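# Move foam block from desk to recessed far-aisle shelf

## Task

Pick up the little foam block lying on the desk and set it down on a shelf belonging to the shelving section at the aisle's far end that is recessed deeper than the other sections. The block must rest directly on the shelf board, not on top of a box or carton. The robot must not topple over or be left leaning, or the task counts as failed.

## Robot and tools

ROBOT. A simulated Hello Robot Stretch 4 with a single arm: an omni-wheel base, a vertical mast carrying a lift, a telescoping arm that reaches forward from the lift, a wrist with yaw, pitch and roll, and a two-finger gripper. It stands about 1.6 m tall; the base rim lies within 0.23 m of the base origin. Occasionally an outside force briefly pulls on something held or nudges a loose object.

FRAMES. Base frame: origin on the floor below the base centre, x ahead, y to the left, z up, metres. hand_pose (a point between the open fingertips) is reported in this frame and may be slightly wrong. Odometry frame: where the base frame was when the scene began. base_odometry counts only wheel rotation, so slip shows up as travel; heading is in rad, left positive, -3.142 to 3.142.

move. Sends one action plus optional cameras (list of head_camera, head_left_camera, head_right_camera, wrist_camera, or all; omitted/null means all, [] means none) and blocking, which must always be false or the action is refused. The call returns in about 0.5 s while motion continues. An action contains base, joints or both, optionally with speeds, pace, contact_limits; or end_of_arm by itself. A move with no action just reports state and images.
- base: a relative offset from where the base last reported itself (or from its current spot if a move was still running). One of {"translate_m": d} forward positive, -2 to 2; {"strafe_m": d} left positive, -2 to 2; {"rotate_rad": d} counter-clockwise positive, -3.2 to 3.2. translate_m and strafe_m may be combined into one straight diagonal drive; rotation cannot be combined.
- joints: absolute targets, one number per named joint: lift_m 0 to 1.2; arm_m 0 to 0.55; wrist_yaw_rad -1.134 to 4.276 (0 ahead, left positive, 3.14 folded back, above 3.4 risks hitting the arm); wrist_pitch_rad -1.117 to 4.259 (0 level, 1.57 pointing down); wrist_roll_rad -1.117 to 4.259 (0 fingers level, positive clockwise seen from behind); gripper_m -0.038 to 0.141, the fingertip gap in metres, reading off by up to 0.015. Done tolerances: ±0.004 for lift, arm, gripper; ±0.02 for wrist joints. Out-of-range joint targets are clipped and flagged; other out-of-range values get the call refused; unknown keys make it invalid.
- pace: slow, default, fast or max. Base tops 0.1/0.3/0.4/0.6 m/s and 1/2/3/4 rad/s; lift 0.15/0.3/0.4/0.5 m/s; arm 0.1/0.4/0.6/0.7 m/s; wrist always 1.82 rad/s. A raised lift (above 0.2) slows the base, down to 0.3 m/s and 1 rad/s at 1.2.
- speeds: per-joint top speed instead of pace (lift_m, arm_m, wrist joints; not gripper_m).
- contact_limits: 0 (gentlest) to 1 push threshold for arm_m, lift_m, translate_m, strafe_m, rotate_rad, default 0.5, given only alongside that same command. A base limit persists until the next base action. Even at 0 the arm needs 15 to 40 N to stop; for a light press use 0 and aim 1 to 3 mm beyond first touch. Carrying a load upward, keep lift_m limit at 0.15 or more for 1 kg, 0.3 or more for 2 kg.
- end_of_arm: "enable_torque" re-powers any wrist or gripper motor that shut off.
A new move overrides only the joints (and base) it names; other motions continue. Joints left out may keep pushing toward earlier targets. Each action ends within about 14 to 15 s (time_out).

wait: seconds 0 to 10, plus cameras. Returns early once moves rest; wait(0) shows progress under "earlier move". stop: brakes all your running motions, re-holds slack wheels, reports a "stop:" line. zoom_image: camera and region [x0, y0, x1, y1] pixels, at most 504 by 504, of that camera's latest image. finished_scene: scene = the current scene number; ends the scene permanently, and the block must stay placed without the robot.

RESULTS. "move" reads done or the worst status. base_status/joint_status: done, moving, off_target (rested short, may still push), contact_stop (held back, goes slack), time_out (target dropped), limit_stop_at_own_body, limit_stop_at_tilt (lean over 6 degrees, everything slack), torque_fault. An uncommanded stop or refusal cancels the rest of that reply's move, wait and finished_scene calls. on_its_own lists unrequested behaviour; "held at" is a target, not a reading. lidar_m: 12 horizontal ranges from the base origin, 30 degree sectors, first straight ahead, counter-clockwise (4th left, 7th behind, 10th right); "-" is nothing seen or closer than 0.25 m; it sees roughly 0.15 m up to robot height and misses glass and thin legs. wrist_depth_mm: 7x7 grid of median depths, 100 to 2000 mm, "-" for invalid or under about 200 mm. base_tilt in degrees (forward, right positive, up to 3 degrees bias). turned_by_wheels vs turned_by_imu differing by over 0.1 rad in one move suggests a hit or slip. motor_effort in percent (peak in brackets); servo_current in mA for wrist and gripper servos.

GRIPPING. Command a gap more than 0.015 under the object width; about 0.06 under resists tugs, and tighter pulls the object inward. The gripper reading and done status do not confirm a grasp; after closing to 0.015 or more, a jump in gripper servo_current does. Fingertips pressed on a surface can jam.

AVOID. Self-collision: gripper over the base with lift under about 0.2 (0.45 pointing down); pitch below -0.2 with large roll; yaw+pitch below about -1.1; with the wrist folded back, tilting or rolling. Retracting the arm at lift under 0.05 can jam the wrist. Tipping: never drive, turn or stop sharply with over 1 kg held and arm beyond 0.2, nor pull hard with a high gripper. Avoid drops, slams, torque faults and pushing things off shelves. The simulation keeps running while you think.

Each tool is called after "Call:" by a JSON object that holds its "api" and its "payload", one argument or row to a line.

## Session

Call:
{"api": "move", "payload": {
  "blocking": false,
  "cameras": ["all"]
}}

Scene clock: 0.00 s.
base_odometry: x=+0.000 y=+0.000 heading=+0.000
turned_by_wheels: +0.000
turned_by_imu: +0.000
base_tilt: forward=+0.4 right=+1.5
lidar_m: 0.98 0.98 1.13 1.93 1.07 1.58 2.71 2.70 1.20 0.99 0.99 1.15
base_status: not commanded
joint_positions: lift_m=+0.140 arm_m=+0.002 wrist_yaw_rad=+3.046 wrist_pitch_rad=+0.002 wrist_roll_rad=+0.000 gripper_m=+0.056
joint_status: not commanded
measured_speeds: all 0
motor_effort: lift_m=+20 arm_m=-4 wheel_0=+0 wheel_1=+0 wheel_2=+0
servo_current: wrist_yaw_rad=33 wrist_pitch_rad=33 wrist_roll_rad=26 gripper_m=46
hand_pose: x=-0.1056 y=+0.1144 z=+0.3181 quat_wxyz=(+0.048, -0.001, +0.000, +0.999) (m; base frame)
wrist_depth_mm: 136 139 - - - - - / 114 140 - - 1983 - - / 123 150 - - - - - / 137 192 - - 1983 - - / - - - - 1808 1808 - / 1118 1138 196 1008 1078 1205 - / 798 723 831 152 759 866 854
pictures: head_camera, head_left_camera, head_right_camera, wrist_camera

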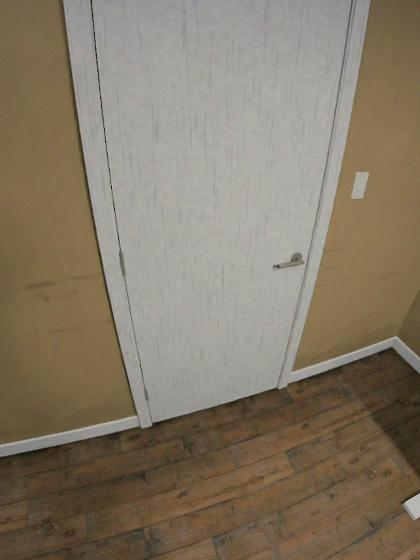

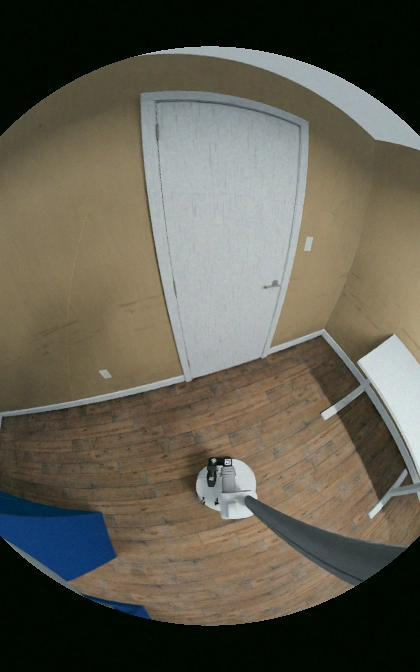

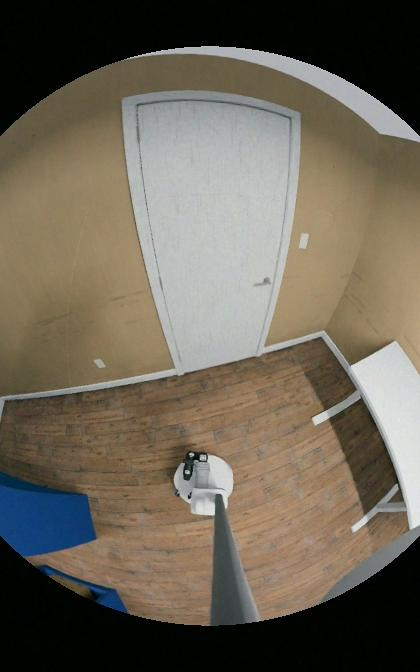

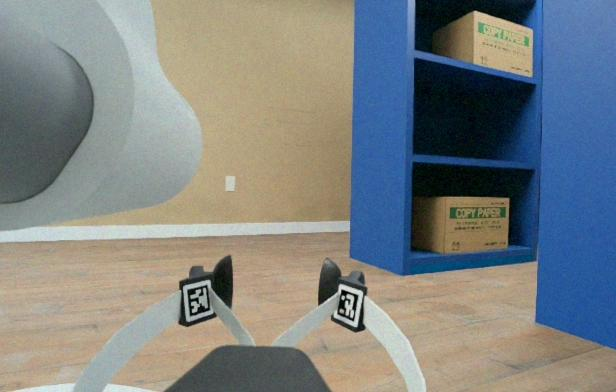

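Call:
{"api": "move", "payload": {
  "blocking": false,
  "base": {"rotate_rad": -1.5},
  "joints": {"lift_m": 0.85, "wrist_yaw_rad": 0.0, "gripper_m": 0.1},
  "cameras": []
}}

Call:
{"api": "wait", "payload": {
  "seconds": 1.5,
  "cameras": ["head_camera", "head_left_camera", "head_right_camera", "wrist_camera"]
}}

Scene clock: 6.20 s.
move: moving
base_odometry: x=+0.000 y=+0.000 heading=-0.261
turned_by_wheels: -0.261
turned_by_imu: -0.258
base_tilt: forward=+0.4 right=+1.4
lidar_m: 1.04 0.97 1.05 1.42 1.05 1.11 1.60 2.69 1.49 1.04 0.97 1.04
base_status: rotate_rad moving
joint_positions: lift_m=+0.179 arm_m=+0.002 wrist_yaw_rad=+2.447 wrist_pitch_rad=+0.002 wrist_roll_rad=+0.000 gripper_m=+0.076
joint_status: lift_m moving; wrist_yaw_rad moving; gripper_m moving
measured_speeds: translate_m=+0.001 strafe_m=-0.001 rotate_rad=-0.990 lift_m=+0.149 arm_m=+0.000 wrist_yaw_rad=-1.815 wrist_pitch_rad=+0.000 wrist_roll_rad=+0.000
motor_effort: lift_m=+27(27) arm_m=-4(4) wheel_0=+6(7) wheel_1=+7(7) wheel_2=+7(8)
servo_current: wrist_yaw_rad=98(124) wrist_pitch_rad=39(52) wrist_roll_rad=26(33) gripper_m=72(111)
hand_pose: x=+0.0077 y=+0.2518 z=+0.3570 quat_wxyz=(+0.341, -0.001, +0.000, +0.940) (m; base frame)
wrist_depth_mm: - - - - - - - / - - - - - - - / - - - - - - - / - - - - - - - / 1863 1863 - - - - - / 1205 1138 198 204 195 1308 1308 / 866 741 904 149 809 878 931
pictures: none
No camera images: "cameras" was empty.

Scene clock: 7.70 s.
earlier move: moving
base_odometry: x=+0.000 y=+0.000 heading=-1.500
turned_by_wheels: -1.239
turned_by_imu: -1.224
base_tilt: forward=+0.3 right=+1.5
lidar_m: 0.98 0.98 1.14 0.98 1.02 1.21 2.30 1.07 1.58 2.71 2.71 1.13
base_status: done
joint_positions: lift_m=+0.594 arm_m=+0.002 wrist_yaw_rad=+0.004 wrist_pitch_rad=+0.002 wrist_roll_rad=+0.000 gripper_m=+0.100
joint_status: lift_m moving; wrist_yaw_rad moving; the others done
measured_speeds: translate_m=+0.000 strafe_m=+0.000 rotate_rad=+0.000 lift_m=+0.300 arm_m=+0.000 wrist_yaw_rad=-0.058 wrist_pitch_rad=+0.000 wrist_roll_rad=+0.000
motor_effort: lift_m=+25(28) arm_m=-4(4) wheel_0=+3(8) wheel_1=-1(8) wheel_2=+0(8)
servo_current: wrist_yaw_rad=46(124) wrist_pitch_rad=39(52) wrist_roll_rad=26(33) gripper_m=52(111)
hand_pose: x=+0.4619 y=-0.0861 z=+0.7714 quat_wxyz=(+1.000, +0.000, +0.001, +0.002) (m; base frame)
wrist_depth_mm: - - - - - - - / - - - - - - - / - - - - - - - / - - - - - - - / - - - - - 1430 - / - 184 173 - 191 1397 - / - 131 - - 1661 1756 1863
wait: 1.50 s; no rest
pictures: head_camera, head_left_camera, head_right_camera, wrist_camera
camera_calibration:
wrist_camera: T_world_to_cam=[[-0.0435437, -0.998103, 0.0435185, -0.122176], [-0.0245919, -0.0424758, -0.998795, 0.831151], [0.998749, -0.0445614, -0.0226957, -0.218033], [0, 0, 0, 1]] pos_world=[0.23288, -0.0963561, 0.830517]

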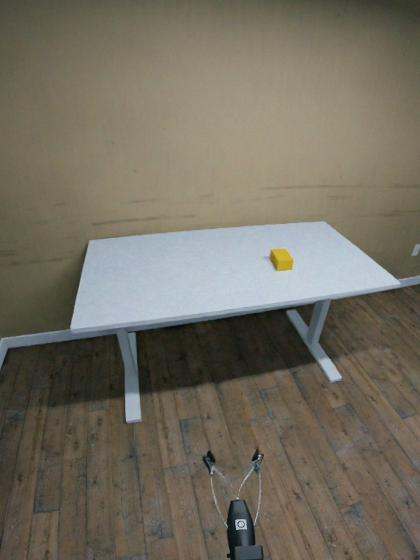

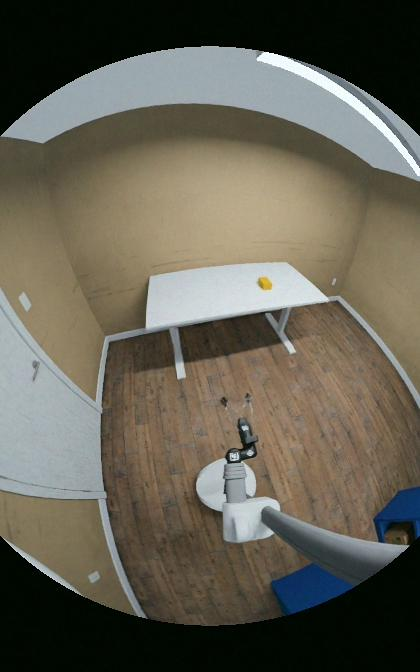

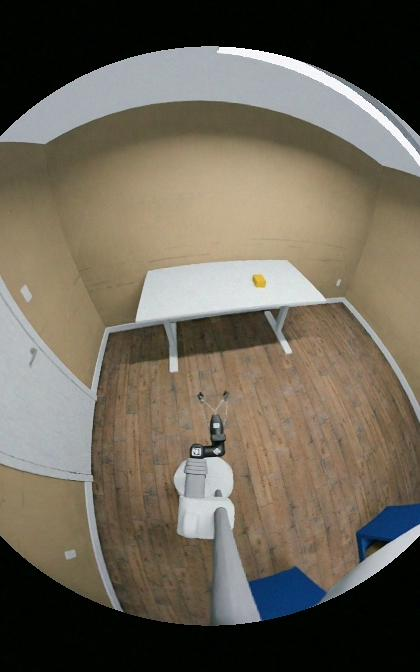

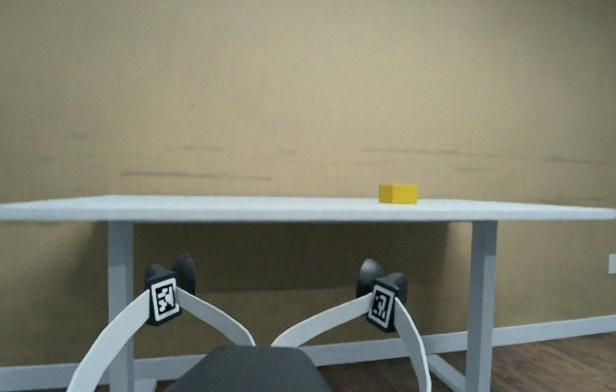

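Call:
{"api": "move", "payload": {
  "blocking": false,
  "base": {"translate_m": 0.4, "strafe_m": -0.3},
  "joints": {"wrist_pitch_rad": 0.6},
  "cameras": ["head_camera"]
}}

Call:
{"api": "zoom_image", "payload": {
  "camera": "head_camera",
  "region": [230, 220, 330, 300]
}}

Call:
{"api": "wait", "payload": {
  "seconds": 1.5,
  "cameras": ["head_camera", "wrist_camera"]
}}

Scene clock: 43.27 s.
earlier move: done
move: moving
base_odometry: x=-0.019 y=-0.030 heading=-1.500
turned_by_wheels: +0.000
turned_by_imu: -0.001
base_tilt: forward=+0.3 right=+1.1
lidar_m: 0.96 0.97 1.16 0.99 1.02 1.26 2.38 1.10 1.57 2.66 2.69 1.12
base_status: translate_m moving; strafe_m moving
joint_positions: lift_m=+0.850 arm_m=+0.002 wrist_yaw_rad=+0.003 wrist_pitch_rad=+0.543 wrist_roll_rad=+0.000 gripper_m=+0.100
joint_status: wrist_pitch_rad moving; the others done
measured_speeds: translate_m=+0.107 strafe_m=-0.081 rotate_rad=-0.001 lift_m=+0.000 arm_m=+0.000 wrist_yaw_rad=+0.000 wrist_pitch_rad=+0.976 wrist_roll_rad=+0.000
motor_effort: lift_m=+24(24) arm_m=-4(4) wheel_0=+8(10) wheel_1=-4(6) wheel_2=-8(9)
servo_current: wrist_yaw_rad=39(46) wrist_pitch_rad=33(85) wrist_roll_rad=26(33) gripper_m=46(52)
hand_pose: x=+0.4204 y=-0.0866 z=+0.8788 quat_wxyz=(+0.963, +0.000, +0.268, +0.002) (m; base frame)
wrist_depth_mm: - - - - - - - / - - - - - - - / - - - - - 1430 - / - - - 1921 1983 - - / 1576 1576 1661 1708 1708 1708 1756 / 1336 197 214 1397 191 1397 1430 / 1182 1118 1205 140 1205 1205 1229
pictures: head_camera

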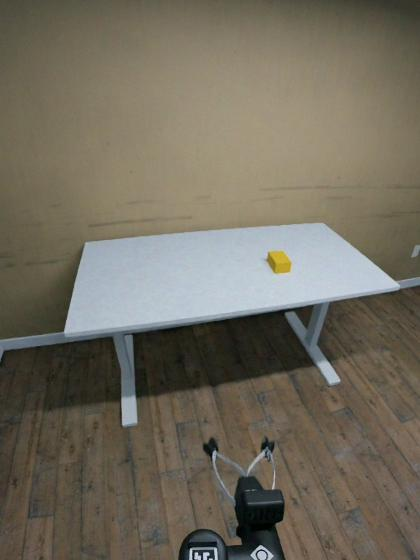

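Scaled by 5.040 from the camera's 420x560 image, which has a finer 1200x1600 frame.

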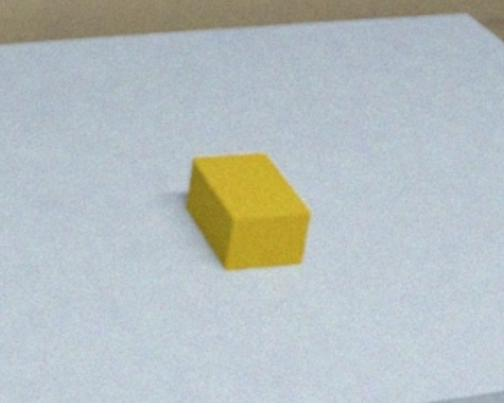

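Scene clock: 44.77 s.
earlier move: moving
base_odometry: x=-0.229 y=-0.355 heading=-1.500
turned_by_wheels: +0.000
turned_by_imu: -0.001
base_tilt: forward=+0.5 right=+1.5
lidar_m: 0.71 0.73 0.87 1.32 1.31 1.58 1.33 1.33 1.60 2.37 2.37 0.81
base_status: translate_m moving; strafe_m moving
joint_positions: lift_m=+0.850 arm_m=+0.002 wrist_yaw_rad=+0.003 wrist_pitch_rad=+0.599 wrist_roll_rad=+0.000 gripper_m=+0.100
joint_status: wrist_pitch_rad moving; the others done
measured_speeds: translate_m=+0.170 strafe_m=-0.127 rotate_rad=+0.000 lift_m=+0.000 arm_m=+0.000 wrist_yaw_rad=+0.000 wrist_pitch_rad=+0.000 wrist_roll_rad=+0.000
motor_effort: lift_m=+24(24) arm_m=-4(4) wheel_0=+2(11) wheel_1=-3(6) wheel_2=+0(10)
servo_current: wrist_yaw_rad=39(46) wrist_pitch_rad=46(85) wrist_roll_rad=26(33) gripper_m=39(52)
hand_pose: x=+0.4116 y=-0.0866 z=+0.8651 quat_wxyz=(+0.955, +0.000, +0.295, +0.002) (m; base frame)
wrist_depth_mm: - - - - - - - / - - - - - - - / - - - - - - - / - - - 1661 1756 1808 1921 / - 1464 1499 1499 1537 1537 1537 / 1205 222 215 1281 191 1308 1308 / 1098 1042 1118 140 1118 1118 1138
wait: 1.50 s; no rest
pictures: head_camera, wrist_camera
camera_calibration:
wrist_camera: T_world_to_cam=[[-0.0118227, -0.997946, 0.0629628, -0.158792], [-0.582247, -0.0443207, -0.811803, 0.991138], [0.812926, -0.0462576, -0.580527, 0.393314], [0, 0, 0, 1]] pos_world=[0.255475, -0.096344, 1.04294]

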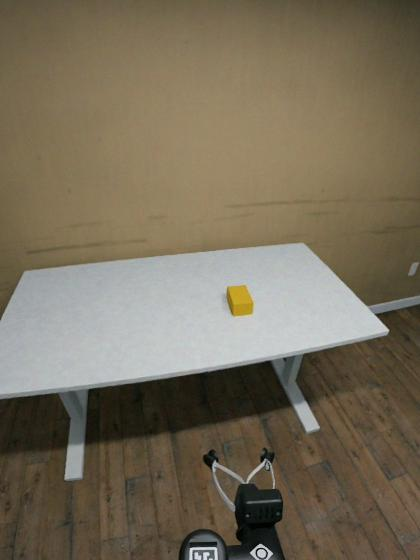

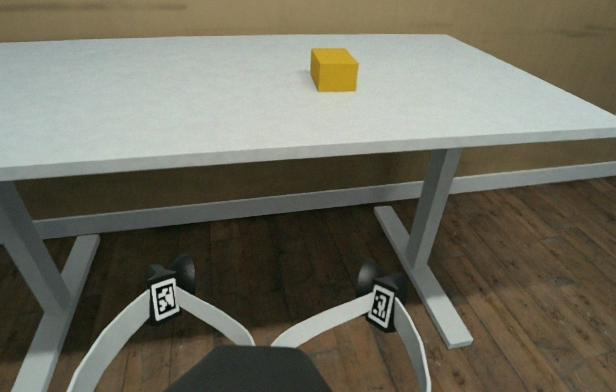

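Call:
{"api": "wait", "payload": {
  "seconds": 0.8,
  "cameras": ["head_camera", "wrist_camera"]
}}

Call:
{"api": "zoom_image", "payload": {
  "camera": "wrist_camera",
  "region": [250, 0, 450, 150]
}}

Scene clock: 50.33 s.
earlier move: done
base_odometry: x=-0.271 y=-0.420 heading=-1.500
turned_by_wheels: +0.000
turned_by_imu: -0.001
base_tilt: forward=+0.3 right=+1.5
lidar_m: 0.66 0.65 0.81 1.37 1.37 1.68 1.39 1.40 1.68 2.32 2.31 0.75
base_status: done
joint_positions: lift_m=+0.850 arm_m=+0.002 wrist_yaw_rad=+0.003 wrist_pitch_rad=+0.599 wrist_roll_rad=+0.000 gripper_m=+0.100
joint_status: all done
measured_speeds: all 0
motor_effort: lift_m=+24(24) arm_m=-4(4) wheel_0=+1(11) wheel_1=-1(6) wheel_2=+0(10)
servo_current: wrist_yaw_rad=46(59) wrist_pitch_rad=46(85) wrist_roll_rad=20(33) gripper_m=52(59)
hand_pose: x=+0.4116 y=-0.0866 z=+0.8651 quat_wxyz=(+0.955, +0.000, +0.295, +0.002) (m; base frame)
wrist_depth_mm: - - - - - - - / - - - - - - - / - - - - - - - / - - - - 1160 1808 1863 / 1397 1430 1464 1464 1464 1537 1537 / 1182 222 215 1255 193 1308 1308 / 1078 1060 1118 140 1118 1098 1160
wait: 0.00 of 0.8 s (the move ended)
pictures: head_camera, wrist_camera
camera_calibration:
wrist_camera: T_world_to_cam=[[-0.0118229, -0.997946, 0.0629628, -0.158792], [-0.582248, -0.0443205, -0.811803, 0.991138], [0.812926, -0.0462578, -0.580528, 0.393315], [0, 0, 0, 1]] pos_world=[0.255475, -0.096344, 1.04294]

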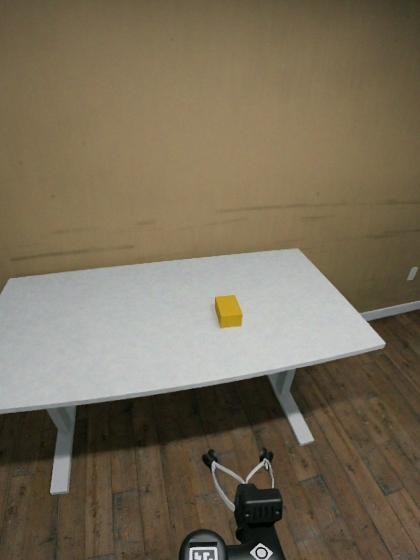

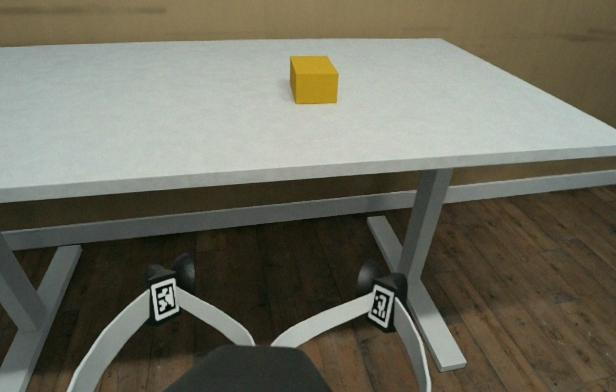

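Scaled by 2.520.

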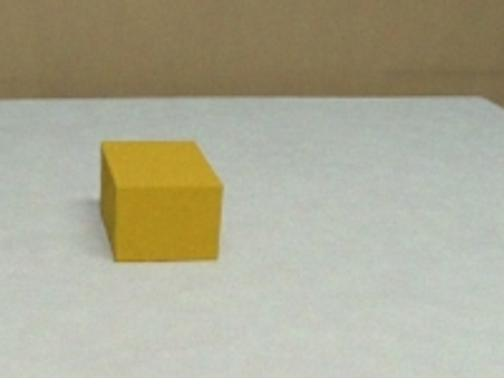

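Call:
{"api": "move", "payload": {
  "blocking": false,
  "base": {"translate_m": 0.15, "strafe_m": -0.05},
  "joints": {"lift_m": 0.77, "wrist_pitch_rad": 0.4, "gripper_m": 0.135, "arm_m": 0.15},
  "cameras": []
}}

Call:
{"api": "wait", "payload": {
  "seconds": 1.6,
  "cameras": ["head_camera", "wrist_camera"]
}}

Scene clock: 84.07 s.
move: moving
base_odometry: x=-0.279 y=-0.453 heading=-1.500
turned_by_wheels: +0.000
turned_by_imu: -0.001
base_tilt: forward=+0.4 right=+1.5
lidar_m: 0.63 0.60 0.75 1.37 1.38 1.72 1.41 1.44 1.69 2.29 2.30 0.71
base_status: translate_m moving; strafe_m moving
joint_positions: lift_m=+0.811 arm_m=+0.054 wrist_yaw_rad=+0.003 wrist_pitch_rad=+0.406 wrist_roll_rad=+0.000 gripper_m=+0.116
joint_status: lift_m moving; arm_m moving; wrist_pitch_rad moving; gripper_m moving
measured_speeds: translate_m=+0.125 strafe_m=-0.039 rotate_rad=+0.002 lift_m=-0.149 arm_m=+0.198 wrist_yaw_rad=+0.000 wrist_pitch_rad=-0.002 wrist_roll_rad=+0.000
motor_effort: lift_m=+11(23) arm_m=+4(9) wheel_0=+8(9) wheel_1=+3(5) wheel_2=-9(9)
servo_current: wrist_yaw_rad=33(39) wrist_pitch_rad=46(85) wrist_roll_rad=20(26) gripper_m=111(111)
hand_pose: x=+0.4906 y=-0.0866 z=+0.8755 quat_wxyz=(+0.979, +0.000, +0.202, +0.001) (m; base frame)
wrist_depth_mm: - - - - - - - / - - - - - - - / - - - - - - - / - - - - - - - / - - - - - 1756 1808 / - 194 187 1499 196 1537 1537 / 1205 1182 1255 151 1281 1255 1308
pictures: none
No camera images: "cameras" was empty.

Scene clock: 85.40 s.
earlier move: done
base_odometry: x=-0.310 y=-0.573 heading=-1.500
turned_by_wheels: +0.000
turned_by_imu: +0.000
base_tilt: forward=+0.3 right=+1.5
lidar_m: 0.52 0.52 0.63 1.45 1.43 1.77 1.51 1.56 1.83 2.23 2.25 0.65
base_status: done
joint_positions: lift_m=+0.770 arm_m=+0.150 wrist_yaw_rad=+0.003 wrist_pitch_rad=+0.406 wrist_roll_rad=+0.000 gripper_m=+0.135
joint_status: all done
measured_speeds: all 0
motor_effort: lift_m=+14(23) arm_m=+6(9) wheel_0=+2(9) wheel_1=+2(5) wheel_2=+0(10)
servo_current: wrist_yaw_rad=39(46) wrist_pitch_rad=33(85) wrist_roll_rad=26(33) gripper_m=39(111)
hand_pose: x=+0.5859 y=-0.0866 z=+0.8348 quat_wxyz=(+0.979, +0.000, +0.201, +0.001) (m; base frame)
wrist_depth_mm: - - - - - - - / - - - - - - - / - - - 484 - - - / - - - 439 - - - / - - - - - - - / - 187 171 - 195 - - / - - - - - 1160 1205
wait: 1.33 of 1.6 s (the move ended)
pictures: head_camera, wrist_camera
camera_calibration:
wrist_camera: T_world_to_cam=[[-0.0239763, -0.997978, 0.0588658, -0.144277], [-0.415142, -0.0436266, -0.90871, 1.05107], [0.909441, -0.0462252, -0.413256, 0.0377835], [0, 0, 0, 1]] pos_world=[0.398524, -0.0963838, 0.97923]

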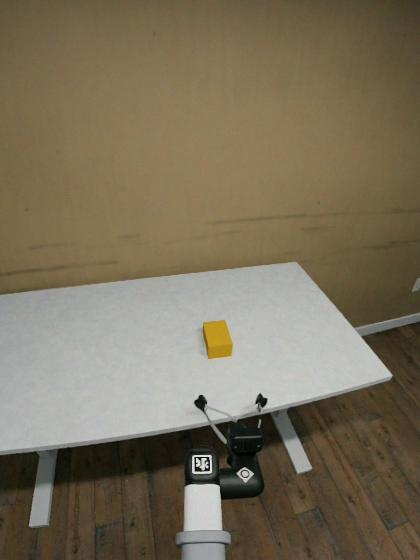

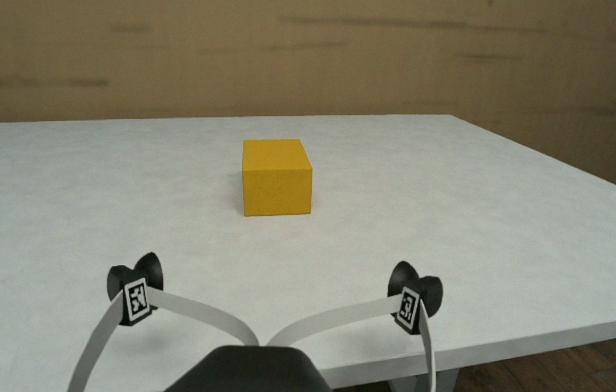

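Call:
{"api": "move", "payload": {
  "blocking": false,
  "joints": {"lift_m": 0.738, "arm_m": 0.41},
  "cameras": []
}}

Call:
{"api": "wait", "payload": {
  "seconds": 2,
  "cameras": ["head_camera", "wrist_camera"]
}}

Scene clock: 100.20 s.
move: moving
base_odometry: x=-0.310 y=-0.573 heading=-1.500
turned_by_wheels: +0.000
turned_by_imu: -0.001
base_tilt: forward=+0.5 right=+1.4
lidar_m: 0.52 0.53 0.65 1.43 1.46 1.77 1.52 1.54 1.80 2.23 2.24 0.65
base_status: not commanded
joint_positions: lift_m=+0.741 arm_m=+0.202 wrist_yaw_rad=+0.003 wrist_pitch_rad=+0.406 wrist_roll_rad=+0.000 gripper_m=+0.135
joint_status: lift_m moving; arm_m moving
measured_speeds: translate_m=+0.000 strafe_m=+0.000 rotate_rad=+0.000 lift_m=-0.047 arm_m=+0.198 wrist_yaw_rad=+0.000 wrist_pitch_rad=+0.000 wrist_roll_rad=+0.000
motor_effort: lift_m=+13(15) arm_m=+8(11) wheel_0=+2(2) wheel_1=+2(2) wheel_2=+0(0)
servo_current: wrist_yaw_rad=39(39) wrist_pitch_rad=33(52) wrist_roll_rad=26(33) gripper_m=46(52)
hand_pose: x=+0.6384 y=-0.0866 z=+0.8058 quat_wxyz=(+0.979, +0.000, +0.201, +0.001) (m; base frame)
wrist_depth_mm: - - - - - - - / - - - - - - - / - - 427 397 - - - / - - 384 392 - - - / - - - - - - - / - 187 171 - 195 - - / - - - - - - -
pictures: none
No camera images: "cameras" was empty.

Scene clock: 101.60 s.
earlier move: done
base_odometry: x=-0.310 y=-0.573 heading=-1.500
turned_by_wheels: +0.000
turned_by_imu: +0.000
base_tilt: forward=+0.2 right=+1.4
lidar_m: 0.52 0.53 0.65 1.42 1.46 1.75 1.52 1.56 1.83 2.23 2.24 0.59
base_status: not commanded
joint_positions: lift_m=+0.738 arm_m=+0.410 wrist_yaw_rad=+0.003 wrist_pitch_rad=+0.406 wrist_roll_rad=+0.000 gripper_m=+0.135
joint_status: all done
measured_speeds: all 0
motor_effort: lift_m=+14(16) arm_m=+7(11) wheel_0=+2(2) wheel_1=+2(2) wheel_2=+0(0)
servo_current: wrist_yaw_rad=39(46) wrist_pitch_rad=39(59) wrist_roll_rad=26(33) gripper_m=52(52)
hand_pose: x=+0.8459 y=-0.0866 z=+0.8028 quat_wxyz=(+0.979, +0.000, +0.201, +0.001) (m; base frame)
wrist_depth_mm: - - - - - - - / - - - - - - - / - - - - - - - / - - 273 260 - - - / - - 206 210 - - - / - 186 190 193 195 - - / - - 204 - - - -
wait: 1.40 of 2 s (the move ended)
pictures: head_camera, wrist_camera
camera_calibration:
wrist_camera: T_world_to_cam=[[-0.0239797, -0.997978, 0.0588649, -0.136158], [-0.415105, -0.0436262, -0.908727, 1.12993], [0.909457, -0.0462261, -0.41322, -0.211911], [0, 0, 0, 1]] pos_world=[0.658499, -0.0963839, 0.947248]

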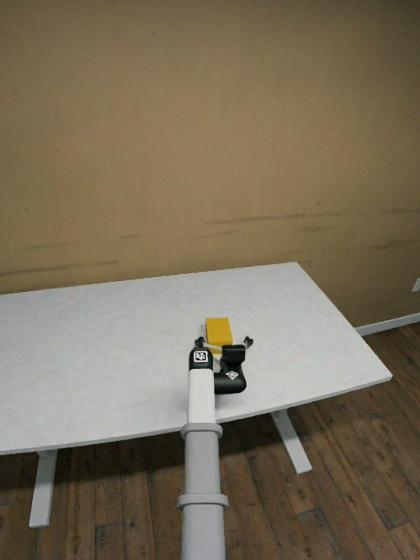

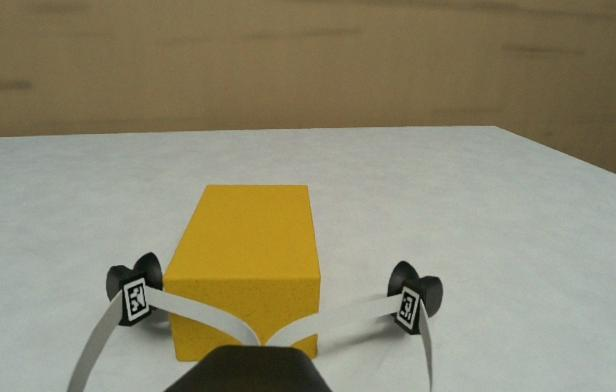

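Call:
{"api": "move", "payload": {
  "blocking": false,
  "base": {"strafe_m": 0.017},
  "joints": {"arm_m": 0.432},
  "pace": "slow",
  "cameras": []
}}

Call:
{"api": "wait", "payload": {
  "seconds": 0.8,
  "cameras": ["wrist_camera"]
}}

Scene clock: 111.93 s.
move: moving
base_odometry: x=-0.297 y=-0.572 heading=-1.500
turned_by_wheels: +0.000
turned_by_imu: -0.001
base_tilt: forward=+0.5 right=+1.4
lidar_m: 0.53 0.50 0.66 1.43 1.44 1.74 1.53 1.56 1.83 2.25 2.26 0.57
base_status: strafe_m moving
joint_positions: lift_m=+0.738 arm_m=+0.423 wrist_yaw_rad=+0.003 wrist_pitch_rad=+0.406 wrist_roll_rad=+0.000 gripper_m=+0.135
joint_status: arm_m moving
measured_speeds: translate_m=+0.000 strafe_m=+0.032 rotate_rad=-0.002 lift_m=+0.000 arm_m=+0.044 wrist_yaw_rad=+0.000 wrist_pitch_rad=+0.000 wrist_roll_rad=+0.000
motor_effort: lift_m=+14(14) arm_m=+7(10) wheel_0=-4(6) wheel_1=+3(6) wheel_2=+0(2)
servo_current: wrist_yaw_rad=33(39) wrist_pitch_rad=39(52) wrist_roll_rad=26(33) gripper_m=39(59)
hand_pose: x=+0.8588 y=-0.0866 z=+0.8028 quat_wxyz=(+0.979, +0.000, +0.201, +0.001) (m; base frame)
wrist_depth_mm: - - - - - - - / - - - - - - - / - - - - - - - / - - 257 260 - - - / - - 206 209 - - - / - 187 183 184 196 - - / - - 199 - - - -
pictures: none
No camera images: "cameras" was empty.

Scene clock: 112.67 s.
earlier move: done
base_odometry: x=-0.293 y=-0.572 heading=-1.500
turned_by_wheels: +0.000
turned_by_imu: +0.000
base_tilt: forward=+0.4 right=+1.4
lidar_m: 0.52 0.53 0.65 1.41 1.44 1.75 1.52 1.54 1.84 2.23 2.26 0.59
base_status: done
joint_positions: lift_m=+0.738 arm_m=+0.432 wrist_yaw_rad=+0.003 wrist_pitch_rad=+0.406 wrist_roll_rad=+0.000 gripper_m=+0.135
joint_status: all done
measured_speeds: all 0
motor_effort: lift_m=+14(14) arm_m=+6(10) wheel_0=-2(6) wheel_1=+2(6) wheel_2=+0(2)
servo_current: wrist_yaw_rad=39(46) wrist_pitch_rad=46(52) wrist_roll_rad=26(33) gripper_m=52(59)
hand_pose: x=+0.8679 y=-0.0866 z=+0.8028 quat_wxyz=(+0.979, +0.000, +0.201, +0.001) (m; base frame)
wrist_depth_mm: - - - - - - - / - - - - - - - / - - - - - - - / - - - 263 - - - / - - 207 209 - - - / - 186 180 178 195 - - / - - 195 - - - -
wait: 0.73 of 0.8 s (the move ended)
pictures: wrist_camera
camera_calibration:
wrist_camera: T_world_to_cam=[[-0.0239795, -0.997978, 0.058865, -0.135631], [-0.415105, -0.0436264, -0.908727, 1.13906], [0.909457, -0.046226, -0.41322, -0.231913], [0, 0, 0, 1]] pos_world=[0.680493, -0.0963839, 0.947248]

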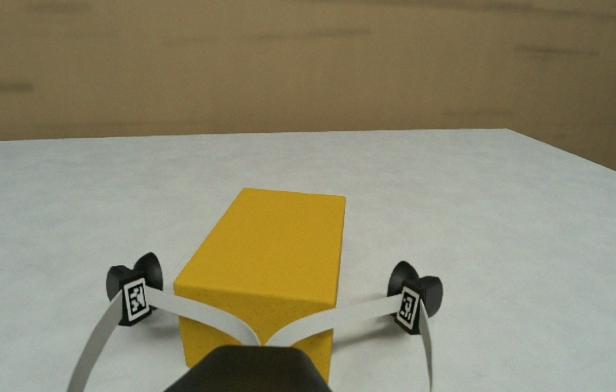

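Call:
{"api": "move", "payload": {
  "blocking": false,
  "joints": {"gripper_m": 0.025},
  "cameras": []
}}

Call:
{"api": "wait", "payload": {
  "seconds": 1.5,
  "cameras": ["wrist_camera"]
}}

Scene clock: 119.13 s.
move: moving
base_odometry: x=-0.293 y=-0.572 heading=-1.500
turned_by_wheels: +0.000
turned_by_imu: -0.001
base_tilt: forward=+0.4 right=+1.4
lidar_m: 0.51 0.52 0.65 1.41 1.45 1.76 1.52 1.54 1.83 2.26 2.27 0.60
base_status: not commanded
joint_positions: lift_m=+0.738 arm_m=+0.432 wrist_yaw_rad=+0.003 wrist_pitch_rad=+0.406 wrist_roll_rad=+0.000 gripper_m=+0.122
joint_status: gripper_m moving
measured_speeds: all 0
motor_effort: lift_m=+14(14) arm_m=+7(7) wheel_0=-2(2) wheel_1=+1(2) wheel_2=+0(0)
servo_current: wrist_yaw_rad=39(39) wrist_pitch_rad=39(52) wrist_roll_rad=26(33) gripper_m=111(111)
hand_pose: x=+0.8679 y=-0.0866 z=+0.8028 quat_wxyz=(+0.979, +0.000, +0.201, +0.001) (m; base frame)
wrist_depth_mm: - - - - - - - / - - - - - - - / - - - - - - - / - - - 263 - - - / - - 207 210 - - - / - 189 180 179 195 - - / - - 195 - - - -
pictures: none
No camera images: "cameras" was empty.

Scene clock: 120.63 s.
earlier move: done
base_odometry: x=-0.293 y=-0.572 heading=-1.500
turned_by_wheels: +0.000
turned_by_imu: +0.000
base_tilt: forward=+0.3 right=+1.3
lidar_m: 0.53 0.51 0.64 1.41 1.45 1.75 1.52 1.56 1.84 2.24 2.27 0.60
base_status: not commanded
joint_positions: lift_m=+0.738 arm_m=+0.432 wrist_yaw_rad=+0.003 wrist_pitch_rad=+0.406 wrist_roll_rad=+0.000 gripper_m=+0.026
joint_status: all done
measured_speeds: all 0
motor_effort: lift_m=+14(14) arm_m=+6(7) wheel_0=-2(2) wheel_1=+1(2) wheel_2=+0(0)
servo_current: wrist_yaw_rad=39(46) wrist_pitch_rad=39(59) wrist_roll_rad=33(39) gripper_m=124(267)
hand_pose: x=+0.8679 y=-0.0866 z=+0.8028 quat_wxyz=(+0.979, +0.000, +0.201, +0.001) (m; base frame)
wrist_depth_mm: - - - - - - - / - - - - - - - / - - - - - - - / - - - 247 - - - / - - 191 196 - - - / - 169 166 165 182 - - / - - 175 145 - - -
wait: 1.50 s; at rest by 1.47 s
pictures: wrist_camera
camera_calibration:
wrist_camera: T_world_to_cam=[[-0.0239796, -0.997978, 0.0588649, -0.13563], [-0.415105, -0.0436263, -0.908727, 1.13908], [0.909457, -0.046226, -0.41322, -0.231949], [0, 0, 0, 1]] pos_world=[0.680532, -0.0963839, 0.947248]

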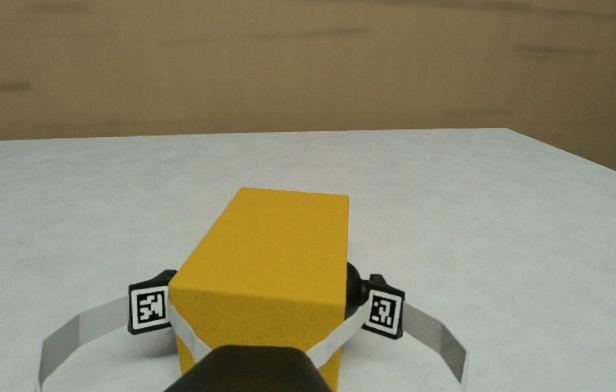

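Call:
{"api": "move", "payload": {
  "blocking": false,
  "joints": {"lift_m": 0.9},
  "cameras": []
}}

Call:
{"api": "move", "payload": {
  "blocking": false,
  "base": {"translate_m": -0.5},
  "joints": {"arm_m": 0.02, "wrist_pitch_rad": 0.2},
  "cameras": []
}}

Call:
{"api": "wait", "payload": {
  "seconds": 2.2,
  "cameras": ["wrist_camera"]
}}

Call:
{"api": "move", "payload": {
  "blocking": false,
  "base": {"rotate_rad": -1.64},
  "cameras": []
}}

Call:
{"api": "wait", "payload": {
  "seconds": 2,
  "cameras": ["all"]
}}

Scene clock: 134.23 s.
move: moving
base_odometry: x=-0.293 y=-0.572 heading=-1.500
turned_by_wheels: +0.000
turned_by_imu: -0.001
base_tilt: forward=+0.4 right=+1.4
lidar_m: 0.51 0.53 0.65 1.43 1.44 1.74 1.53 1.53 1.84 2.25 2.25 0.58
base_status: not commanded
joint_positions: lift_m=+0.777 arm_m=+0.432 wrist_yaw_rad=+0.003 wrist_pitch_rad=+0.406 wrist_roll_rad=+0.000 gripper_m=+0.026
joint_status: lift_m moving
measured_speeds: translate_m=+0.000 strafe_m=+0.000 rotate_rad=+0.000 lift_m=+0.149 arm_m=+0.000 wrist_yaw_rad=+0.000 wrist_pitch_rad=+0.000 wrist_roll_rad=+0.000
motor_effort: lift_m=+26(27) arm_m=+6(6) wheel_0=-2(2) wheel_1=+1(2) wheel_2=+0(0)
servo_current: wrist_yaw_rad=39(46) wrist_pitch_rad=39(52) wrist_roll_rad=26(33) gripper_m=117(117)
hand_pose: x=+0.8679 y=-0.0866 z=+0.8412 quat_wxyz=(+0.979, +0.000, +0.201, +0.001) (m; base frame)
wrist_depth_mm: - - - - - - - / - - - - - - - / - - - - - - - / - - - 247 - - - / - - 191 196 - - - / - 169 167 164 183 - - / - - 175 145 - - -
pictures: none
No camera images: "cameras" was empty.

Scene clock: 134.73 s.
move: moving
base_odometry: x=-0.295 y=-0.540 heading=-1.500
turned_by_wheels: +0.000
turned_by_imu: +0.000
base_tilt: forward=+0.5 right=+1.5
lidar_m: 0.55 0.55 0.68 1.42 1.43 1.74 1.49 1.51 1.78 2.26 2.27 0.64
base_status: translate_m moving
joint_positions: lift_m=+0.868 arm_m=+0.380 wrist_yaw_rad=+0.003 wrist_pitch_rad=+0.207 wrist_roll_rad=+0.000 gripper_m=+0.026
joint_status: lift_m moving; arm_m moving; wrist_pitch_rad moving
measured_speeds: translate_m=-0.124 strafe_m=+0.000 rotate_rad=-0.003 lift_m=+0.142 arm_m=-0.198 wrist_yaw_rad=+0.000 wrist_pitch_rad=-0.001 wrist_roll_rad=+0.000
motor_effort: lift_m=+27(27) arm_m=-7(10) wheel_0=-7(7) wheel_1=-4(6) wheel_2=+8(10)
servo_current: wrist_yaw_rad=39(46) wrist_pitch_rad=52(117) wrist_roll_rad=33(33) gripper_m=111(124)
hand_pose: x=+0.8332 y=-0.0866 z=+0.9872 quat_wxyz=(+0.995, +0.000, +0.103, +0.002) (m; base frame)
wrist_depth_mm: - - - - - - - / - - - - - - - / - - - - - - - / - - - 247 - - - / - - 191 195 - - - / - 168 167 165 183 - - / - - 174 145 - - -
pictures: none
No camera images: "cameras" was empty.

Scene clock: 136.93 s.
earlier move: moving
base_odometry: x=-0.328 y=-0.076 heading=-1.500
turned_by_wheels: +0.000
turned_by_imu: +0.000
base_tilt: forward=+0.5 right=+1.3
lidar_m: 1.00 1.01 1.50 1.29 1.35 1.63 1.04 1.05 1.33 2.37 2.36 1.11
base_status: translate_m moving
joint_positions: lift_m=+0.900 arm_m=+0.020 wrist_yaw_rad=+0.003 wrist_pitch_rad=+0.207 wrist_roll_rad=+0.000 gripper_m=+0.026
joint_status: lift_m moving; arm_m moving; wrist_pitch_rad moving
measured_speeds: translate_m=-0.042 strafe_m=+0.000 rotate_rad=+0.000 lift_m=+0.000 arm_m=+0.000 wrist_yaw_rad=+0.000 wrist_pitch_rad=+0.000 wrist_roll_rad=+0.000
motor_effort: lift_m=+23(27) arm_m=-6(10) wheel_0=-4(7) wheel_1=-2(7) wheel_2=+0(11)
servo_current: wrist_yaw_rad=39(46) wrist_pitch_rad=33(117) wrist_roll_rad=33(33) gripper_m=124(130)
hand_pose: x=+0.4736 y=-0.0866 z=+1.0186 quat_wxyz=(+0.995, +0.000, +0.103, +0.002) (m; base frame)
wrist_depth_mm: - - - - - - - / - - - - - - - / - - - - - - - / - - - 246 - - - / - - 190 195 - - - / - 169 166 165 182 - - / 137 1576 175 145 1756 1537 1808
wait: 2.20 s; no rest
pictures: wrist_camera
camera_calibration:
wrist_camera: T_world_to_cam=[[-0.0350905, -0.998011, 0.0523644, -0.145856], [-0.227275, -0.0430547, -0.972878, 1.14791], [0.973198, -0.0460399, -0.225312, -0.00574671], [0, 0, 0, 1]] pos_world=[0.261365, -0.0964074, 1.12312]

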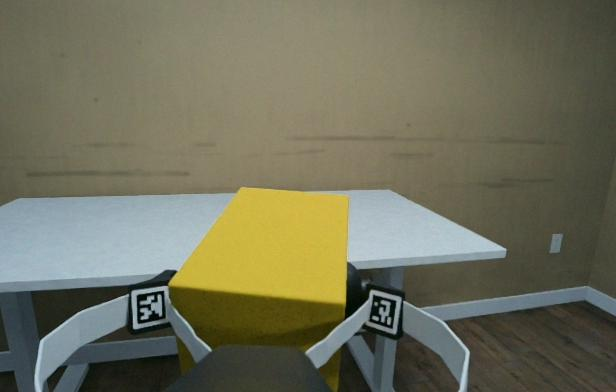

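Scene clock: 137.43 s.
move: moving
base_odometry: x=-0.329 y=-0.073 heading=-1.748
turned_by_wheels: -0.248
turned_by_imu: -0.244
base_tilt: forward=+0.5 right=+1.4
lidar_m: 1.03 0.97 1.06 1.38 1.31 1.43 1.08 1.04 1.32 1.59 2.35 1.30
base_status: rotate_rad moving
joint_positions: lift_m=+0.900 arm_m=+0.020 wrist_yaw_rad=+0.003 wrist_pitch_rad=+0.207 wrist_roll_rad=+0.000 gripper_m=+0.026
joint_status: lift_m moving; arm_m moving; wrist_pitch_rad moving
measured_speeds: translate_m=-0.001 strafe_m=+0.001 rotate_rad=-0.945 lift_m=+0.000 arm_m=+0.000 wrist_yaw_rad=+0.000 wrist_pitch_rad=+0.000 wrist_roll_rad=+0.000
motor_effort: lift_m=+26(26) arm_m=-4(6) wheel_0=+5(7) wheel_1=+6(8) wheel_2=+8(8)
servo_current: wrist_yaw_rad=33(39) wrist_pitch_rad=33(59) wrist_roll_rad=26(33) gripper_m=117(117)
hand_pose: x=+0.4736 y=-0.0866 z=+1.0186 quat_wxyz=(+0.995, +0.000, +0.103, +0.002) (m; base frame)
wrist_depth_mm: - - - - - - - / - - - - - - - / - - - - - - - / - - - 247 - - - / - - 191 195 - - - / - 173 166 166 183 - - / 147 1576 175 145 1708 1576 1808
pictures: none
No camera images: "cameras" was empty.

Scene clock: 139.13 s.
earlier move: done
base_odometry: x=-0.329 y=-0.073 heading=-3.140
turned_by_wheels: -1.391
turned_by_imu: -1.374
base_tilt: forward=+0.3 right=+1.4
lidar_m: 2.38 2.36 1.19 1.01 1.00 1.22 1.32 1.34 1.55 1.05 1.04 1.33
base_status: done
joint_positions: lift_m=+0.900 arm_m=+0.020 wrist_yaw_rad=+0.003 wrist_pitch_rad=+0.207 wrist_roll_rad=+0.000 gripper_m=+0.026
joint_status: all done
measured_speeds: all 0
motor_effort: lift_m=+23(26) arm_m=-6(6) wheel_0=+2(7) wheel_1=+1(9) wheel_2=+0(8)
servo_current: wrist_yaw_rad=46(46) wrist_pitch_rad=52(59) wrist_roll_rad=33(39) gripper_m=117(130)
hand_pose: x=+0.4736 y=-0.0866 z=+1.0187 quat_wxyz=(+0.995, +0.000, +0.103, +0.001) (m; base frame)
wrist_depth_mm: - - - - - - - / - - - - - - - / - - - - - - - / - - - 264 - - - / - - 193 196 - - - / - 176 166 165 185 - - / 1576 1618 175 145 1756 - -
wait: 1.70 of 2 s (the move ended)
pictures: head_camera, head_left_camera, head_right_camera, wrist_camera
camera_calibration:
wrist_camera: T_world_to_cam=[[-0.0351189, -0.99801, 0.0523644, -0.145853], [-0.227276, -0.0430482, -0.972878, 1.14797], [0.973197, -0.0460676, -0.225312, -0.00573785], [0, 0, 0, 1]] pos_world=[0.261368, -0.0964094, 1.12318]

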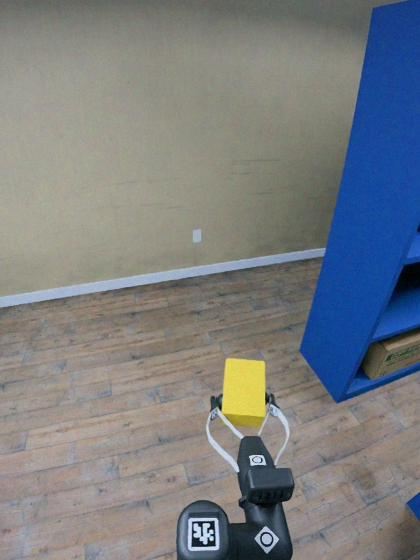

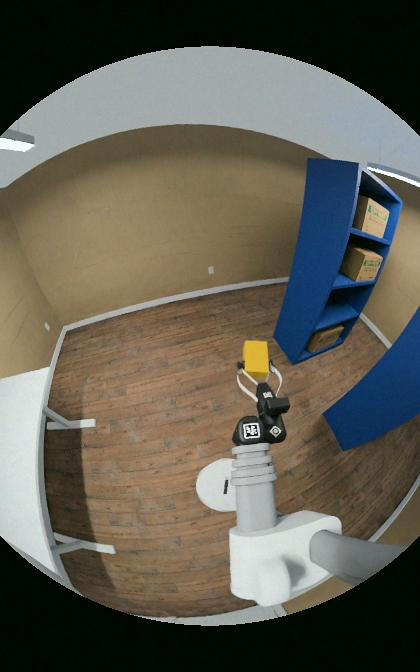

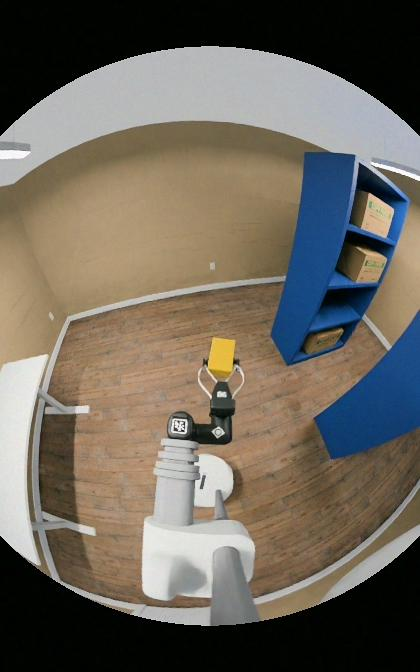

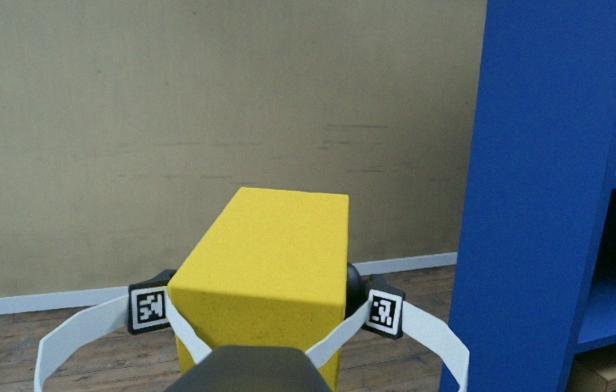

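Call:
{"api": "move", "payload": {
  "blocking": false,
  "base": {"rotate_rad": -1.3},
  "cameras": []
}}

Call:
{"api": "wait", "payload": {
  "seconds": 1.6,
  "cameras": ["head_camera", "head_left_camera", "head_right_camera"]
}}

Scene clock: 148.87 s.
move: moving
base_odometry: x=-0.329 y=-0.073 heading=+2.895
turned_by_wheels: -0.249
turned_by_imu: -0.246
base_tilt: forward=+0.4 right=+1.4
lidar_m: 1.49 2.35 2.45 1.06 1.01 1.09 1.40 1.31 1.40 1.96 1.02 1.35
base_status: rotate_rad moving
joint_positions: lift_m=+0.900 arm_m=+0.020 wrist_yaw_rad=+0.003 wrist_pitch_rad=+0.207 wrist_roll_rad=+0.000 gripper_m=+0.026
joint_status: not commanded
measured_speeds: translate_m=-0.001 strafe_m=+0.001 rotate_rad=-0.945 lift_m=+0.000 arm_m=+0.000 wrist_yaw_rad=+0.000 wrist_pitch_rad=+0.000 wrist_roll_rad=+0.000
motor_effort: lift_m=+23(23) arm_m=-6(6) wheel_0=+7(7) wheel_1=+7(8) wheel_2=+8(8)
servo_current: wrist_yaw_rad=33(39) wrist_pitch_rad=46(59) wrist_roll_rad=26(33) gripper_m=111(124)
hand_pose: x=+0.4736 y=-0.0866 z=+1.0187 quat_wxyz=(+0.995, +0.000, +0.103, +0.001) (m; base frame)
wrist_depth_mm: - - - - - - - / - - - - - - - / - - - - - - - / - - - 264 - 1863 - / - - 193 196 - - - / 1921 174 167 166 182 1464 1499 / 1576 1661 175 145 - 1336 1576
pictures: none
No camera images: "cameras" was empty.

Scene clock: 150.37 s.
earlier move: done
base_odometry: x=-0.329 y=-0.073 heading=+1.844
turned_by_wheels: -1.051
turned_by_imu: -1.038
base_tilt: forward=+0.2 right=+1.4
lidar_m: 1.04 1.32 1.50 2.37 2.48 1.07 1.00 1.05 1.39 1.31 1.41 1.94
base_status: done
joint_positions: lift_m=+0.900 arm_m=+0.020 wrist_yaw_rad=+0.003 wrist_pitch_rad=+0.207 wrist_roll_rad=+0.000 gripper_m=+0.026
joint_status: not commanded
measured_speeds: all 0
motor_effort: lift_m=+23(23) arm_m=-6(6) wheel_0=+4(7) wheel_1=+1(9) wheel_2=+0(9)
servo_current: wrist_yaw_rad=39(46) wrist_pitch_rad=46(65) wrist_roll_rad=26(33) gripper_m=117(124)
hand_pose: x=+0.4736 y=-0.0866 z=+1.0187 quat_wxyz=(+0.995, +0.000, +0.103, +0.001) (m; base frame)
wrist_depth_mm: - - - - - - - / - - - - - - - / - - - - - - - / - - - 247 - - - / - - 191 196 - - - / 1430 174 166 165 184 - - / 1255 1661 175 144 1708 1537 1708
wait: 1.50 of 1.6 s (the move ended)
pictures: head_camera, head_left_camera, head_right_camera

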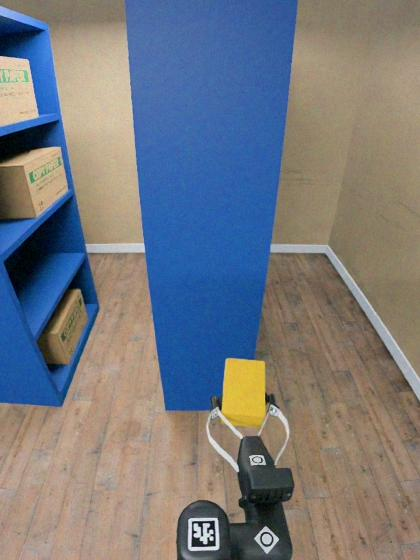

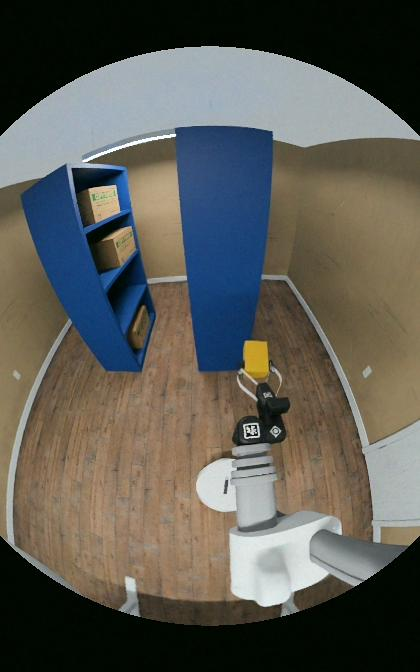

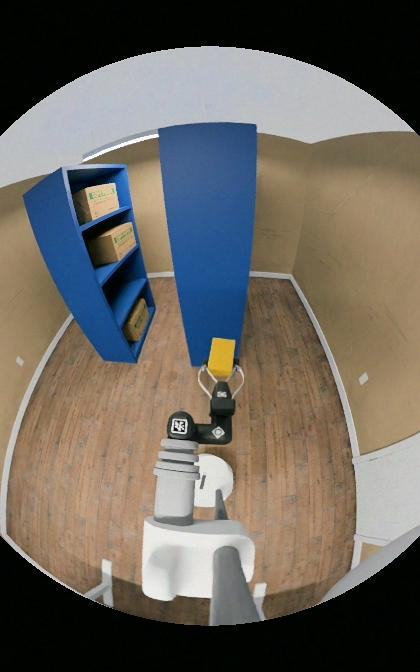

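Call:
{"api": "move", "payload": {
  "blocking": false,
  "base": {"translate_m": 0.55, "strafe_m": 0.5},
  "pace": "fast",
  "cameras": []
}}

Call:
{"api": "wait", "payload": {
  "seconds": 2.5,
  "cameras": ["head_camera", "head_left_camera", "head_right_camera"]
}}

Scene clock: 193.63 s.
move: moving
base_odometry: x=-0.366 y=-0.050 heading=+1.844
turned_by_wheels: +0.000
turned_by_imu: -0.001
base_tilt: forward=+0.4 right=+1.4
lidar_m: 1.00 1.29 1.48 2.35 2.45 1.09 1.02 1.08 1.42 1.36 1.41 1.05
base_status: translate_m moving; strafe_m moving
joint_positions: lift_m=+0.900 arm_m=+0.020 wrist_yaw_rad=+0.003 wrist_pitch_rad=+0.207 wrist_roll_rad=+0.000 gripper_m=+0.026
joint_status: not commanded
measured_speeds: translate_m=+0.126 strafe_m=+0.115 rotate_rad=+0.001 lift_m=+0.000 arm_m=+0.000 wrist_yaw_rad=+0.000 wrist_pitch_rad=+0.000 wrist_roll_rad=+0.000
motor_effort: lift_m=+23(23) arm_m=-6(6) wheel_0=-5(5) wheel_1=+9(11) wheel_2=-8(9)
servo_current: wrist_yaw_rad=46(46) wrist_pitch_rad=52(59) wrist_roll_rad=26(33) gripper_m=111(124)
hand_pose: x=+0.4736 y=-0.0866 z=+1.0187 quat_wxyz=(+0.995, +0.000, +0.103, +0.001) (m; base frame)
wrist_depth_mm: - - - - - - - / - - - - - - - / - - - - - - - / - - - 248 - - - / - - 191 195 - - - / 1430 174 166 165 184 - - / 1205 1661 175 145 1756 1576 1756
pictures: none
No camera images: "cameras" was empty.

Scene clock: 196.13 s.
earlier move: moving
base_odometry: x=-0.958 y=+0.321 heading=+1.844
turned_by_wheels: +0.000
turned_by_imu: +0.001
base_tilt: forward=+0.3 right=+1.5
lidar_m: 1.14 0.58 0.75 1.84 1.93 2.46 1.56 1.63 1.90 1.84 0.71 0.58
base_status: translate_m moving; strafe_m moving
joint_positions: lift_m=+0.900 arm_m=+0.020 wrist_yaw_rad=+0.003 wrist_pitch_rad=+0.207 wrist_roll_rad=+0.000 gripper_m=+0.026
joint_status: not commanded
measured_speeds: translate_m=+0.012 strafe_m=+0.012 rotate_rad=+0.000 lift_m=+0.000 arm_m=+0.000 wrist_yaw_rad=+0.000 wrist_pitch_rad=+0.000 wrist_roll_rad=+0.000
motor_effort: lift_m=+23(23) arm_m=-6(6) wheel_0=-1(7) wheel_1=-1(12) wheel_2=+1(10)
servo_current: wrist_yaw_rad=39(46) wrist_pitch_rad=52(65) wrist_roll_rad=26(33) gripper_m=111(124)
hand_pose: x=+0.4736 y=-0.0866 z=+1.0187 quat_wxyz=(+0.995, +0.000, +0.103, +0.001) (m; base frame)
wrist_depth_mm: - - - - 1618 - - / - - - - - - 273 / - - - - - - 286 / 591 - - 266 1182 - 286 / 1182 - 191 196 891 741 300 / - 169 166 165 184 691 298 / - - 175 145 759 707 307
wait: 2.50 s; no rest
pictures: head_camera, head_left_camera, head_right_camera

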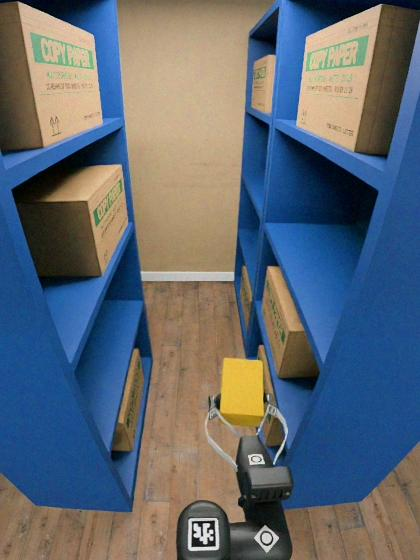

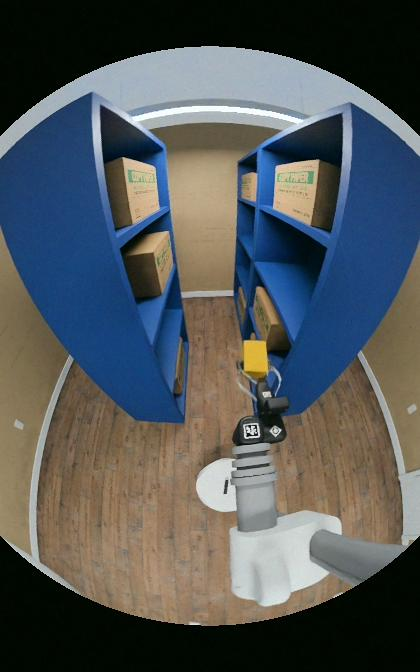

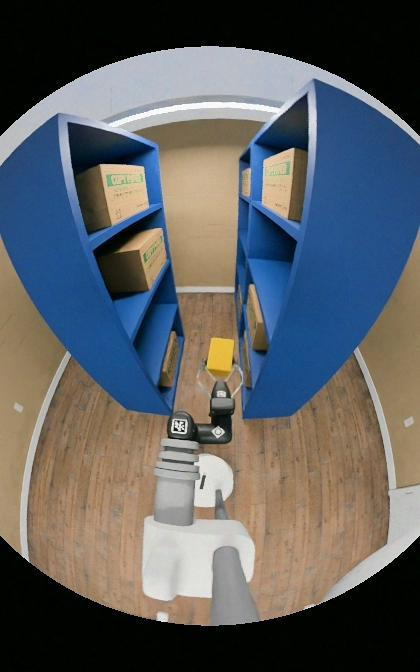

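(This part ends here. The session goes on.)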